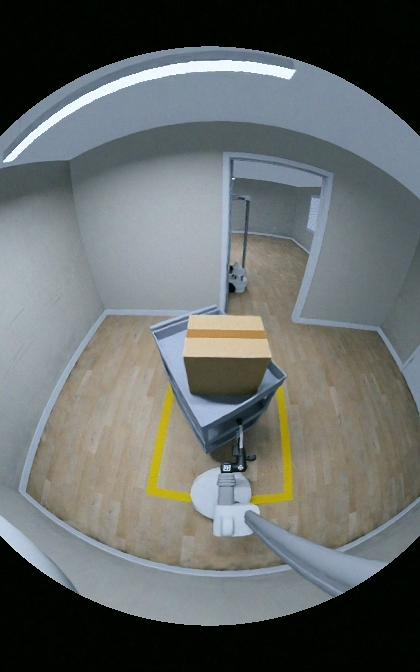

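move(
  blocking=false,
  cameras=["r2_head_camera", "r2_head_left_camera", "r2_wrist_camera"],
)

Scene clock: 3004.60 s.
r1.base_odometry: x=-1.405 y=+1.613 heading=+2.886
r1.turned_by_wheels: +0.000
r1.turned_by_imu: +0.000
r1.base_tilt: forward=-1.5 right=+1.3
r1.lidar_m: 5.05 0.32 0.25 - 0.25 0.25 0.59 1.21 1.10 2.70 2.80 3.81
r1.base_status: not commanded
r1.joint_positions: lift_m=+0.127 arm_m=+0.000 wrist_yaw_rad=+3.092 wrist_pitch_rad=+0.002 wrist_roll_rad=+0.000 gripper_m=+0.056
r1.joint_status: not commanded
r1.measured_speeds: translate_m=+0.000 strafe_m=+0.000 rotate_rad=+0.000 lift_m=+0.000 arm_m=+0.000 wrist_yaw_rad=+0.000 wrist_pitch_rad=+0.000 wrist_roll_rad=+0.000
r1.motor_effort: lift_m=+20(20) arm_m=+5(5) wheel_0=-6(6) wheel_1=+7(7) wheel_2=-3(3)
r1.servo_current: wrist_yaw_rad=52(65) wrist_pitch_rad=39(46) wrist_roll_rad=46(65) gripper_m=46(52)
r1.contact_limits: strafe_m 0.8
r1.hand_pose: x=-0.1129 y=+0.1016 z=+0.3046 quat_wxyz=(+0.025, -0.001, +0.000, +1.000) (m; r1's base frame)
r1.wrist_depth_mm: - 137 - - 324 202 - / - 137 - - 324 202 - / 110 138 209 - 330 204 160 / 123 138 - - 332 205 160 / 1708 1921 - 1921 334 194 160 / 1182 1229 195 1008 195 206 160 / 854 759 759 156 306 185 -
r2.base_odometry: x=-3.776 y=-5.460 heading=+1.055
r2.turned_by_wheels: +0.000
r2.turned_by_imu: +0.000
r2.base_tilt: forward=-0.7 right=+0.0
r2.lidar_m: 0.33 0.32 1.97 1.91 1.03 0.79 0.74 0.78 1.12 2.82 2.83 0.48
r2.base_status: done
r2.joint_positions: lift_m=+0.328 arm_m=+0.000 wrist_yaw_rad=+0.009 wrist_pitch_rad=+0.007 wrist_roll_rad=+1.570 gripper_m=+0.013
r2.joint_status: not commanded
r2.measured_speeds: translate_m=+0.000 strafe_m=+0.000 rotate_rad=+0.000 lift_m=+0.000 arm_m=+0.000 wrist_yaw_rad=+0.000 wrist_pitch_rad=+0.000 wrist_roll_rad=+0.000
r2.motor_effort: lift_m=+17(17) arm_m=+4(4) wheel_0=+0(5) wheel_1=-5(7) wheel_2=+8(16)
r2.servo_current: wrist_yaw_rad=65(72) wrist_pitch_rad=46(52) wrist_roll_rad=46(59) gripper_m=143(169)
r2.contact_limits: translate_m 0.6
r2.hand_pose: x=+0.4600 y=-0.0850 z=+0.5042 quat_wxyz=(+0.707, +0.707, +0.006, +0.000) (m; r2's base frame)
r2.wrist_depth_mm: - - - 304 1808 960 - / - - - 272 1708 976 - / 459 - - 246 1708 991 - / - - 233 224 1537 1138 - / - - 207 207 1397 - - / - 171 189 192 181 164 - / - - - - - 149 -
pictures: r2_head_camera, r2_head_left_camera, r2_wrist_camera
Images, in order (width x height): r2_head_camera 420x560, r2_head_left_camera 420x672, r2_wrist_camera 616x392.

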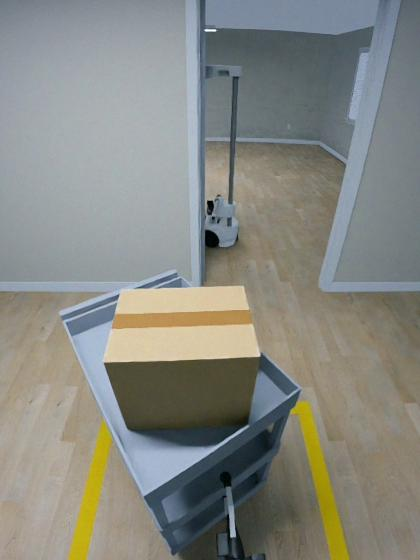

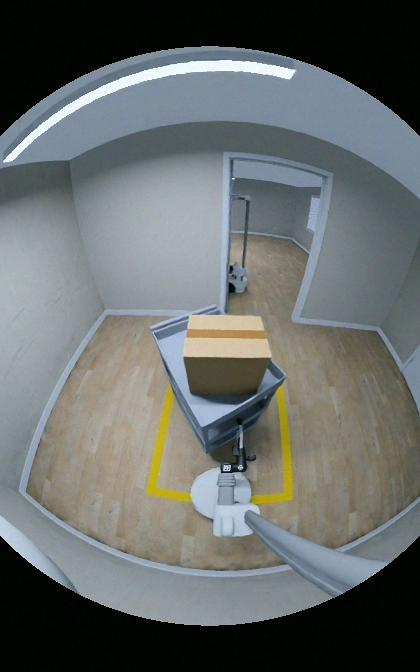

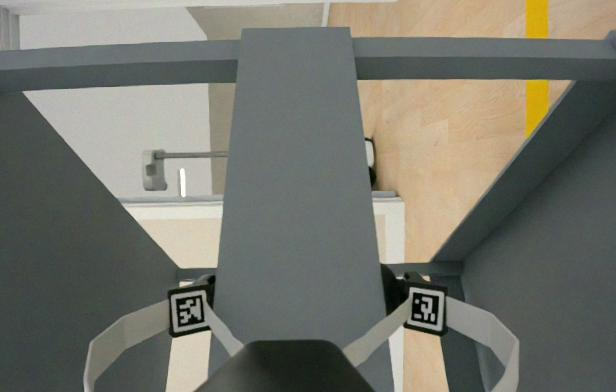

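zoom_image(
  camera="r2_head_camera",
  region=[40, 380, 370, 560],
)

zoom_image(
  camera="r2_head_left_camera",
  region=[130, 290, 320, 530],
)

Scaled by 1.527 from the camera's 420x560 image, which has a finer 1200x1600 frame.

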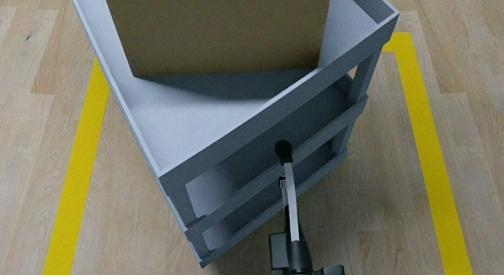

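Scaled by 2.100 from the camera's 420x672 image, which has a finer 600x960 frame.

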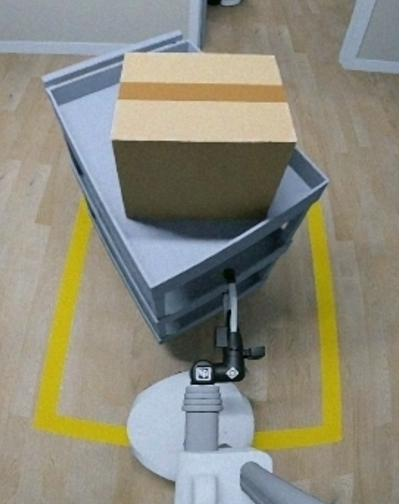

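move(
  r2={"base": {"translate_m": -0.085, "strafe_m": -0.04}, "pace": "slow", "contact_limits": {"translate_m": 0.6}},
  blocking=false,
  cameras=[],
)

wait(
  seconds=4,
  cameras=["r2_head_camera", "r2_head_left_camera", "r2_wrist_camera"],
)

Scene clock: 3189.73 s.
move: r2 moving
r1.base_odometry: x=-1.405 y=+1.613 heading=+2.886
r1.turned_by_wheels: +0.000
r1.turned_by_imu: +0.000
r1.base_tilt: forward=-1.6 right=+1.3
r1.lidar_m: 5.05 0.32 0.25 - 0.25 0.26 0.58 1.24 1.10 2.70 2.79 3.78
r1.base_status: not commanded
r1.joint_positions: lift_m=+0.127 arm_m=+0.000 wrist_yaw_rad=+3.092 wrist_pitch_rad=+0.002 wrist_roll_rad=+0.000 gripper_m=+0.056
r1.joint_status: not commanded
r1.measured_speeds: translate_m=+0.000 strafe_m=+0.000 rotate_rad=+0.000 lift_m=+0.000 arm_m=+0.000 wrist_yaw_rad=+0.000 wrist_pitch_rad=+0.000 wrist_roll_rad=+0.000
r1.motor_effort: lift_m=+20(20) arm_m=+5(5) wheel_0=-6(6) wheel_1=+7(7) wheel_2=-3(3)
r1.servo_current: wrist_yaw_rad=39(72) wrist_pitch_rad=39(52) wrist_roll_rad=52(59) gripper_m=46(46)
r1.contact_limits: strafe_m 0.8
r1.hand_pose: x=-0.1129 y=+0.1016 z=+0.3046 quat_wxyz=(+0.025, -0.001, +0.000, +1.000) (m; r1's base frame)
r1.wrist_depth_mm: - 137 - - 322 202 - / - 137 - - 325 203 - / 109 137 208 - 329 204 160 / 123 138 - - 330 206 160 / 1756 1983 - - 330 195 160 / 1182 1205 195 991 195 206 160 / 842 759 750 156 306 185 -
r2.base_odometry: x=-3.777 y=-5.474 heading=+1.055
r2.turned_by_wheels: +0.001
r2.turned_by_imu: +0.001
r2.base_tilt: forward=-0.7 right=+0.1
r2.lidar_m: 0.33 0.30 1.98 1.91 1.02 0.74 0.73 0.80 1.11 2.82 2.83 0.46
r2.base_status: translate_m moving; strafe_m moving
r2.joint_positions: lift_m=+0.328 arm_m=+0.000 wrist_yaw_rad=+0.009 wrist_pitch_rad=+0.007 wrist_roll_rad=+1.570 gripper_m=+0.013
r2.joint_status: not commanded
r2.measured_speeds: translate_m=-0.048 strafe_m=-0.023 rotate_rad=+0.000 lift_m=+0.000 arm_m=+0.000 wrist_yaw_rad=+0.000 wrist_pitch_rad=+0.000 wrist_roll_rad=+0.000
r2.motor_effort: lift_m=+17(17) arm_m=+3(4) wheel_0=+1(2) wheel_1=-6(8) wheel_2=+13(14)
r2.servo_current: wrist_yaw_rad=65(65) wrist_pitch_rad=52(52) wrist_roll_rad=52(52) gripper_m=150(150)
r2.contact_limits: translate_m 0.6
r2.hand_pose: x=+0.4600 y=-0.0850 z=+0.5042 quat_wxyz=(+0.707, +0.707, +0.006, +0.000) (m; r2's base frame)
r2.wrist_depth_mm: - - - 304 1808 960 668 / - - - 272 1708 960 - / 455 - - 245 1618 1008 - / - - 229 224 1499 1182 - / - - 208 208 1397 - - / - 171 190 191 181 164 - / - - - - - 148 -
pictures: none
No camera images: "cameras" was empty.

Scene clock: 3191.37 s.
earlier move: r2 done
r1.base_odometry: x=-1.405 y=+1.613 heading=+2.886
r1.turned_by_wheels: +0.000
r1.turned_by_imu: +0.000
r1.base_tilt: forward=-1.6 right=+1.3
r1.lidar_m: 5.04 0.32 0.25 - 0.25 0.25 0.60 1.24 1.11 2.70 2.81 3.78
r1.base_status: not commanded
r1.joint_positions: lift_m=+0.127 arm_m=+0.000 wrist_yaw_rad=+3.092 wrist_pitch_rad=+0.002 wrist_roll_rad=+0.000 gripper_m=+0.056
r1.joint_status: not commanded
r1.measured_speeds: translate_m=+0.000 strafe_m=+0.000 rotate_rad=+0.000 lift_m=+0.000 arm_m=+0.000 wrist_yaw_rad=+0.000 wrist_pitch_rad=+0.000 wrist_roll_rad=+0.000
r1.motor_effort: lift_m=+20(20) arm_m=+5(5) wheel_0=-6(6) wheel_1=+7(7) wheel_2=-3(3)
r1.servo_current: wrist_yaw_rad=46(72) wrist_pitch_rad=46(52) wrist_roll_rad=46(72) gripper_m=39(52)
r1.contact_limits: strafe_m 0.8
r1.hand_pose: x=-0.1129 y=+0.1016 z=+0.3046 quat_wxyz=(+0.025, -0.001, +0.000, +1.000) (m; r1's base frame)
r1.wrist_depth_mm: - 137 - - 320 202 - / - 137 - - 325 203 - / 110 137 204 - 329 204 160 / 123 138 274 - 329 205 160 / 1708 1921 - 1921 330 195 160 / 1205 1182 195 991 195 205 160 / 854 750 759 155 304 185 -
r2.base_odometry: x=-3.783 y=-5.553 heading=+1.055
r2.turned_by_wheels: -0.001
r2.turned_by_imu: +0.000
r2.base_tilt: forward=-0.7 right=+0.1
r2.lidar_m: 0.29 0.29 2.03 1.95 0.90 0.67 0.65 0.69 1.00 2.81 2.90 0.50
r2.base_status: done
r2.joint_positions: lift_m=+0.328 arm_m=+0.000 wrist_yaw_rad=+0.009 wrist_pitch_rad=+0.007 wrist_roll_rad=+1.570 gripper_m=+0.013
r2.joint_status: not commanded
r2.measured_speeds: translate_m=+0.000 strafe_m=+0.000 rotate_rad=+0.000 lift_m=+0.000 arm_m=+0.000 wrist_yaw_rad=+0.000 wrist_pitch_rad=+0.000 wrist_roll_rad=+0.000
r2.motor_effort: lift_m=+17(17) arm_m=+4(4) wheel_0=-1(7) wheel_1=-5(8) wheel_2=+7(16)
r2.servo_current: wrist_yaw_rad=65(72) wrist_pitch_rad=52(52) wrist_roll_rad=46(59) gripper_m=137(150)
r2.contact_limits: translate_m 0.6
r2.hand_pose: x=+0.4601 y=-0.0847 z=+0.5042 quat_wxyz=(+0.707, +0.707, +0.006, +0.001) (m; r2's base frame)
r2.wrist_depth_mm: - - - - 1661 1042 676 / - - 317 307 1661 1060 - / - - - 266 1661 1060 - / - - - 233 1499 1078 - / - - 209 209 1366 1160 - / - 171 187 189 181 164 - / - - 172 - - 148 -
wait: 1.63 of 4 s (r2 has come to rest)
pictures: r2_head_camera, r2_head_left_camera, r2_wrist_camera
Images, in order (width x height): r2_head_camera 420x560, r2_head_left_camera 420x672, r2_wrist_camera 616x392.

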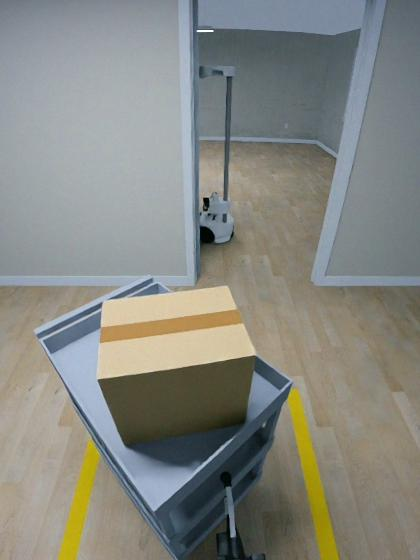

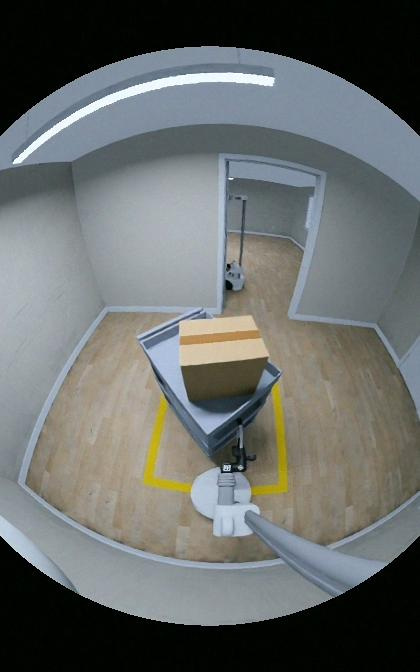

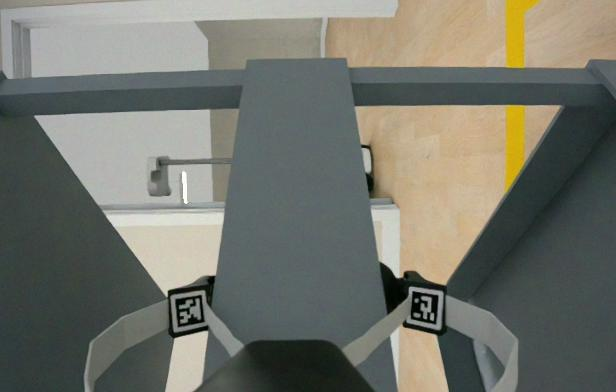

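wait(
  seconds=0,
  cameras=["r1_head_left_camera", "r1_head_right_camera", "r2_head_right_camera"],
)

Scene clock: 3234.53 s.
r1.base_odometry: x=-1.405 y=+1.613 heading=+2.886
r1.turned_by_wheels: +0.000
r1.turned_by_imu: +0.000
r1.base_tilt: forward=-1.6 right=+1.3
r1.lidar_m: 5.06 0.33 0.25 - 0.25 0.27 0.57 1.26 1.10 2.71 2.79 3.77
r1.base_status: not commanded
r1.joint_positions: lift_m=+0.127 arm_m=+0.000 wrist_yaw_rad=+3.092 wrist_pitch_rad=+0.002 wrist_roll_rad=+0.000 gripper_m=+0.056
r1.joint_status: not commanded
r1.measured_speeds: translate_m=+0.000 strafe_m=+0.000 rotate_rad=+0.000 lift_m=+0.000 arm_m=+0.000 wrist_yaw_rad=+0.000 wrist_pitch_rad=+0.000 wrist_roll_rad=+0.000
r1.motor_effort: lift_m=+20(20) arm_m=+5(5) wheel_0=-6(6) wheel_1=+7(7) wheel_2=-3(3)
r1.servo_current: wrist_yaw_rad=39(72) wrist_pitch_rad=39(52) wrist_roll_rad=33(72) gripper_m=39(52)
r1.contact_limits: strafe_m 0.8
r1.hand_pose: x=-0.1129 y=+0.1016 z=+0.3046 quat_wxyz=(+0.025, -0.001, +0.000, +1.000) (m; r1's base frame)
r1.wrist_depth_mm: - 137 - - 320 201 - / - 137 - - 324 203 - / 109 138 204 - 329 204 160 / 123 138 276 - 332 205 160 / 1661 1921 - 1921 332 195 161 / 1182 1205 195 991 196 206 160 / 854 750 750 156 307 184 -
r2.base_odometry: x=-3.783 y=-5.553 heading=+1.055
r2.turned_by_wheels: +0.000
r2.turned_by_imu: +0.000
r2.base_tilt: forward=-0.7 right=+0.1
r2.lidar_m: 0.29 0.28 2.03 1.94 0.92 0.68 0.62 0.70 0.97 2.77 2.95 0.48
r2.base_status: done
r2.joint_positions: lift_m=+0.328 arm_m=+0.000 wrist_yaw_rad=+0.009 wrist_pitch_rad=+0.007 wrist_roll_rad=+1.570 gripper_m=+0.013
r2.joint_status: not commanded
r2.measured_speeds: translate_m=+0.000 strafe_m=+0.000 rotate_rad=+0.000 lift_m=+0.000 arm_m=+0.000 wrist_yaw_rad=+0.000 wrist_pitch_rad=+0.000 wrist_roll_rad=+0.000
r2.motor_effort: lift_m=+17(17) arm_m=+4(4) wheel_0=-1(7) wheel_1=-4(8) wheel_2=+7(16)
r2.servo_current: wrist_yaw_rad=59(72) wrist_pitch_rad=52(52) wrist_roll_rad=46(59) gripper_m=137(150)
r2.contact_limits: translate_m 0.6
r2.hand_pose: x=+0.4601 y=-0.0847 z=+0.5042 quat_wxyz=(+0.707, +0.707, +0.006, +0.001) (m; r2's base frame)
r2.wrist_depth_mm: - - - - 1661 1025 683 / - - 317 306 1708 1060 - / - - - 265 1708 1060 - / - - - 234 1537 1060 - / - - 210 210 1430 1182 - / - 171 187 189 181 163 - / - - 172 - - 148 -
pictures: r1_head_left_camera, r1_head_right_camera, r2_head_right_camera
Images, in order (width x height): r1_head_left_camera 420x672, r1_head_right_camera 420x672, r2_head_right_camera 420x672.

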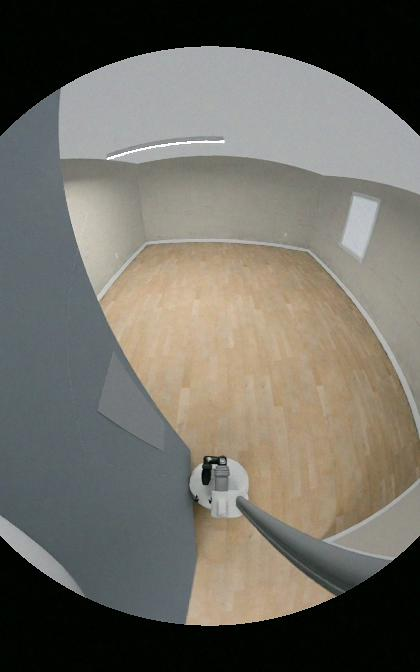

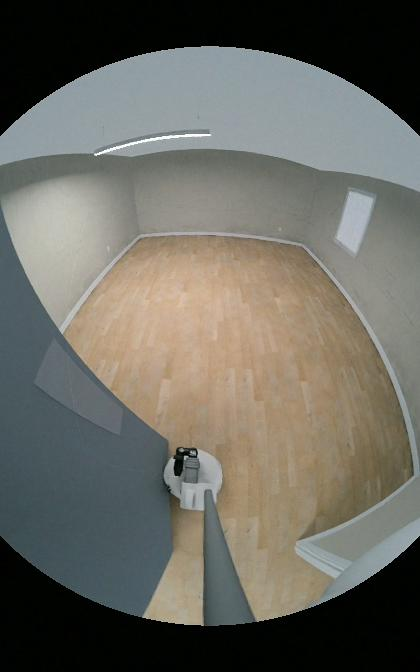

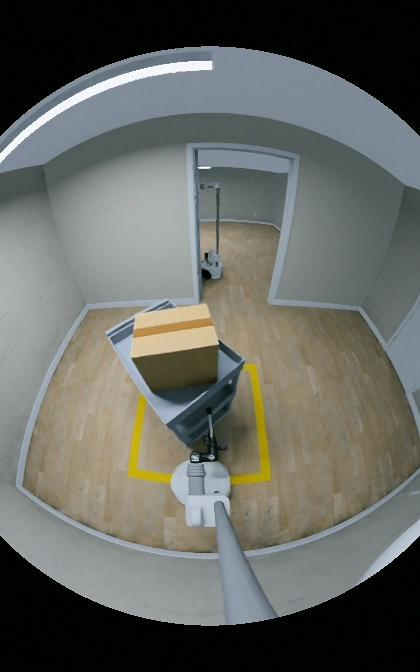

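zoom_image(
  camera="r2_head_right_camera",
  region=[90, 280, 300, 510],
)

Scaled by 2.191 from the camera's 420x672 image, which has a finer 600x960 frame.

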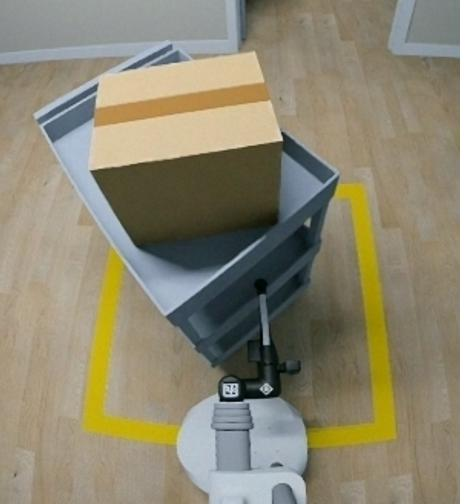

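move(
  r2={"base": {"translate_m": -0.094, "strafe_m": -0.066}, "pace": "slow", "contact_limits": {"translate_m": 0.6}},
  blocking=false,
  cameras=[],
)

wait(
  seconds=4,
  cameras=["r2_head_right_camera", "r2_wrist_camera"],
)

Scene clock: 3259.17 s.
move: r2 moving
r1.base_odometry: x=-1.405 y=+1.613 heading=+2.886
r1.turned_by_wheels: +0.000
r1.turned_by_imu: +0.000
r1.base_tilt: forward=-1.6 right=+1.3
r1.lidar_m: 5.04 0.33 0.25 - 0.25 0.25 0.58 1.24 1.10 2.72 2.81 3.83
r1.base_status: not commanded
r1.joint_positions: lift_m=+0.127 arm_m=+0.000 wrist_yaw_rad=+3.092 wrist_pitch_rad=+0.002 wrist_roll_rad=+0.000 gripper_m=+0.056
r1.joint_status: not commanded
r1.measured_speeds: translate_m=+0.000 strafe_m=+0.000 rotate_rad=+0.000 lift_m=+0.000 arm_m=+0.000 wrist_yaw_rad=+0.000 wrist_pitch_rad=+0.000 wrist_roll_rad=+0.000
r1.motor_effort: lift_m=+20(20) arm_m=+5(5) wheel_0=-6(6) wheel_1=+6(7) wheel_2=-3(3)
r1.servo_current: wrist_yaw_rad=59(59) wrist_pitch_rad=39(46) wrist_roll_rad=33(59) gripper_m=46(46)
r1.contact_limits: strafe_m 0.8
r1.hand_pose: x=-0.1129 y=+0.1016 z=+0.3046 quat_wxyz=(+0.025, -0.001, +0.000, +1.000) (m; r1's base frame)
r1.wrist_depth_mm: - 137 - - 322 202 - / - 137 - - 325 203 - / 110 138 203 - 329 204 160 / 123 138 - - 332 205 160 / 1708 1983 - 1921 332 195 160 / 1205 1205 195 991 195 206 160 / 854 750 759 155 306 184 -
r2.base_odometry: x=-3.782 y=-5.567 heading=+1.056
r2.turned_by_wheels: +0.001
r2.turned_by_imu: +0.001
r2.base_tilt: forward=-0.6 right=+0.1
r2.lidar_m: 0.26 0.29 2.05 1.95 0.92 0.65 0.64 0.70 0.99 2.76 2.90 0.51
r2.base_status: translate_m moving; strafe_m moving
r2.joint_positions: lift_m=+0.328 arm_m=+0.000 wrist_yaw_rad=+0.009 wrist_pitch_rad=+0.007 wrist_roll_rad=+1.570 gripper_m=+0.013
r2.joint_status: not commanded
r2.measured_speeds: translate_m=-0.044 strafe_m=-0.031 rotate_rad=+0.000 lift_m=+0.000 arm_m=+0.000 wrist_yaw_rad=+0.000 wrist_pitch_rad=+0.000 wrist_roll_rad=+0.000
r2.motor_effort: lift_m=+17(17) arm_m=+4(4) wheel_0=+9(9) wheel_1=-8(9) wheel_2=+13(14)
r2.servo_current: wrist_yaw_rad=59(72) wrist_pitch_rad=52(59) wrist_roll_rad=46(52) gripper_m=137(143)
r2.contact_limits: translate_m 0.6
r2.hand_pose: x=+0.4601 y=-0.0847 z=+0.5042 quat_wxyz=(+0.707, +0.707, +0.006, +0.001) (m; r2's base frame)
r2.wrist_depth_mm: - - - - 1863 1042 676 / - - 317 306 1661 1042 - / - - - 265 1661 991 - / - - 245 234 1499 1042 - / - - 210 210 1397 1182 - / - 172 187 189 181 164 - / - - 176 - - 148 -
pictures: none
No camera images: "cameras" was empty.

Scene clock: 3261.00 s.
earlier move: r2 done
r1.base_odometry: x=-1.405 y=+1.613 heading=+2.886
r1.turned_by_wheels: +0.000
r1.turned_by_imu: +0.000
r1.base_tilt: forward=-1.6 right=+1.3
r1.lidar_m: 5.05 0.31 0.25 - 0.25 0.25 0.57 1.20 1.10 2.71 2.80 3.78
r1.base_status: not commanded
r1.joint_positions: lift_m=+0.127 arm_m=+0.000 wrist_yaw_rad=+3.092 wrist_pitch_rad=+0.002 wrist_roll_rad=+0.000 gripper_m=+0.056
r1.joint_status: not commanded
r1.measured_speeds: translate_m=+0.000 strafe_m=+0.000 rotate_rad=+0.000 lift_m=+0.000 arm_m=+0.000 wrist_yaw_rad=+0.000 wrist_pitch_rad=+0.000 wrist_roll_rad=+0.000
r1.motor_effort: lift_m=+20(20) arm_m=+5(5) wheel_0=-5(6) wheel_1=+7(7) wheel_2=-3(3)
r1.servo_current: wrist_yaw_rad=59(72) wrist_pitch_rad=39(52) wrist_roll_rad=78(78) gripper_m=39(46)
r1.contact_limits: strafe_m 0.8
r1.hand_pose: x=-0.1129 y=+0.1016 z=+0.3046 quat_wxyz=(+0.025, -0.001, +0.000, +1.000) (m; r1's base frame)
r1.wrist_depth_mm: - 136 - - 322 202 - / - 137 - - 325 202 - / 109 138 204 - 329 204 160 / 123 138 - - 332 204 160 / 1708 1983 - 1983 332 195 160 / 1205 1229 194 1008 195 206 160 / 866 759 750 156 306 185 -
r2.base_odometry: x=-3.772 y=-5.667 heading=+1.056
r2.turned_by_wheels: +0.000
r2.turned_by_imu: +0.001
r2.base_tilt: forward=-0.6 right=+0.1
r2.lidar_m: 0.25 0.26 2.10 2.00 0.80 0.59 0.55 0.60 0.85 2.70 2.87 0.54
r2.base_status: done
r2.joint_positions: lift_m=+0.328 arm_m=+0.000 wrist_yaw_rad=+0.009 wrist_pitch_rad=+0.007 wrist_roll_rad=+1.570 gripper_m=+0.013
r2.joint_status: not commanded
r2.measured_speeds: translate_m=+0.000 strafe_m=+0.000 rotate_rad=+0.000 lift_m=+0.000 arm_m=+0.000 wrist_yaw_rad=+0.000 wrist_pitch_rad=+0.000 wrist_roll_rad=+0.000
r2.motor_effort: lift_m=+17(17) arm_m=+4(4) wheel_0=+8(13) wheel_1=-4(9) wheel_2=+8(14)
r2.servo_current: wrist_yaw_rad=59(72) wrist_pitch_rad=52(59) wrist_roll_rad=59(59) gripper_m=137(143)
r2.contact_limits: translate_m 0.6
r2.hand_pose: x=+0.4601 y=-0.0847 z=+0.5042 quat_wxyz=(+0.707, +0.707, +0.006, +0.001) (m; r2's base frame)
r2.wrist_depth_mm: - - - - 1708 1042 647 / - - - - 1921 976 683 / - - - 300 1661 976 - / - - - 249 1576 1008 - / - - - 213 1464 1098 - / - 179 186 187 181 163 - / - 146 169 - - 148 -
wait: 1.83 of 4 s (r2 has come to rest)
pictures: r2_head_right_camera, r2_wrist_camera
Images, in order (width x height): r2_head_right_camera 420x672, r2_wrist_camera 616x392.

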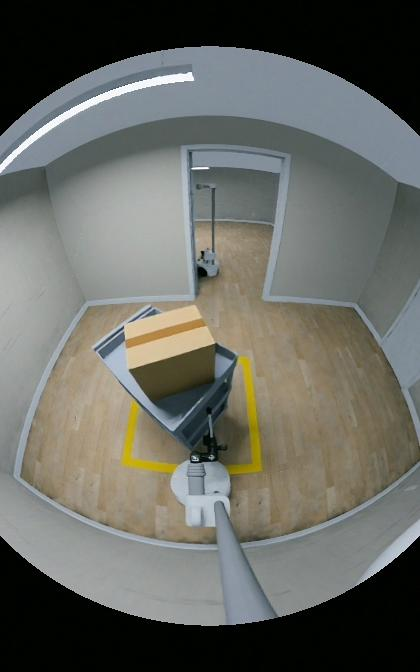

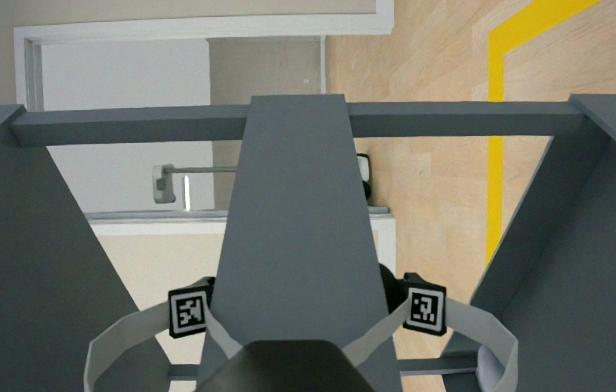

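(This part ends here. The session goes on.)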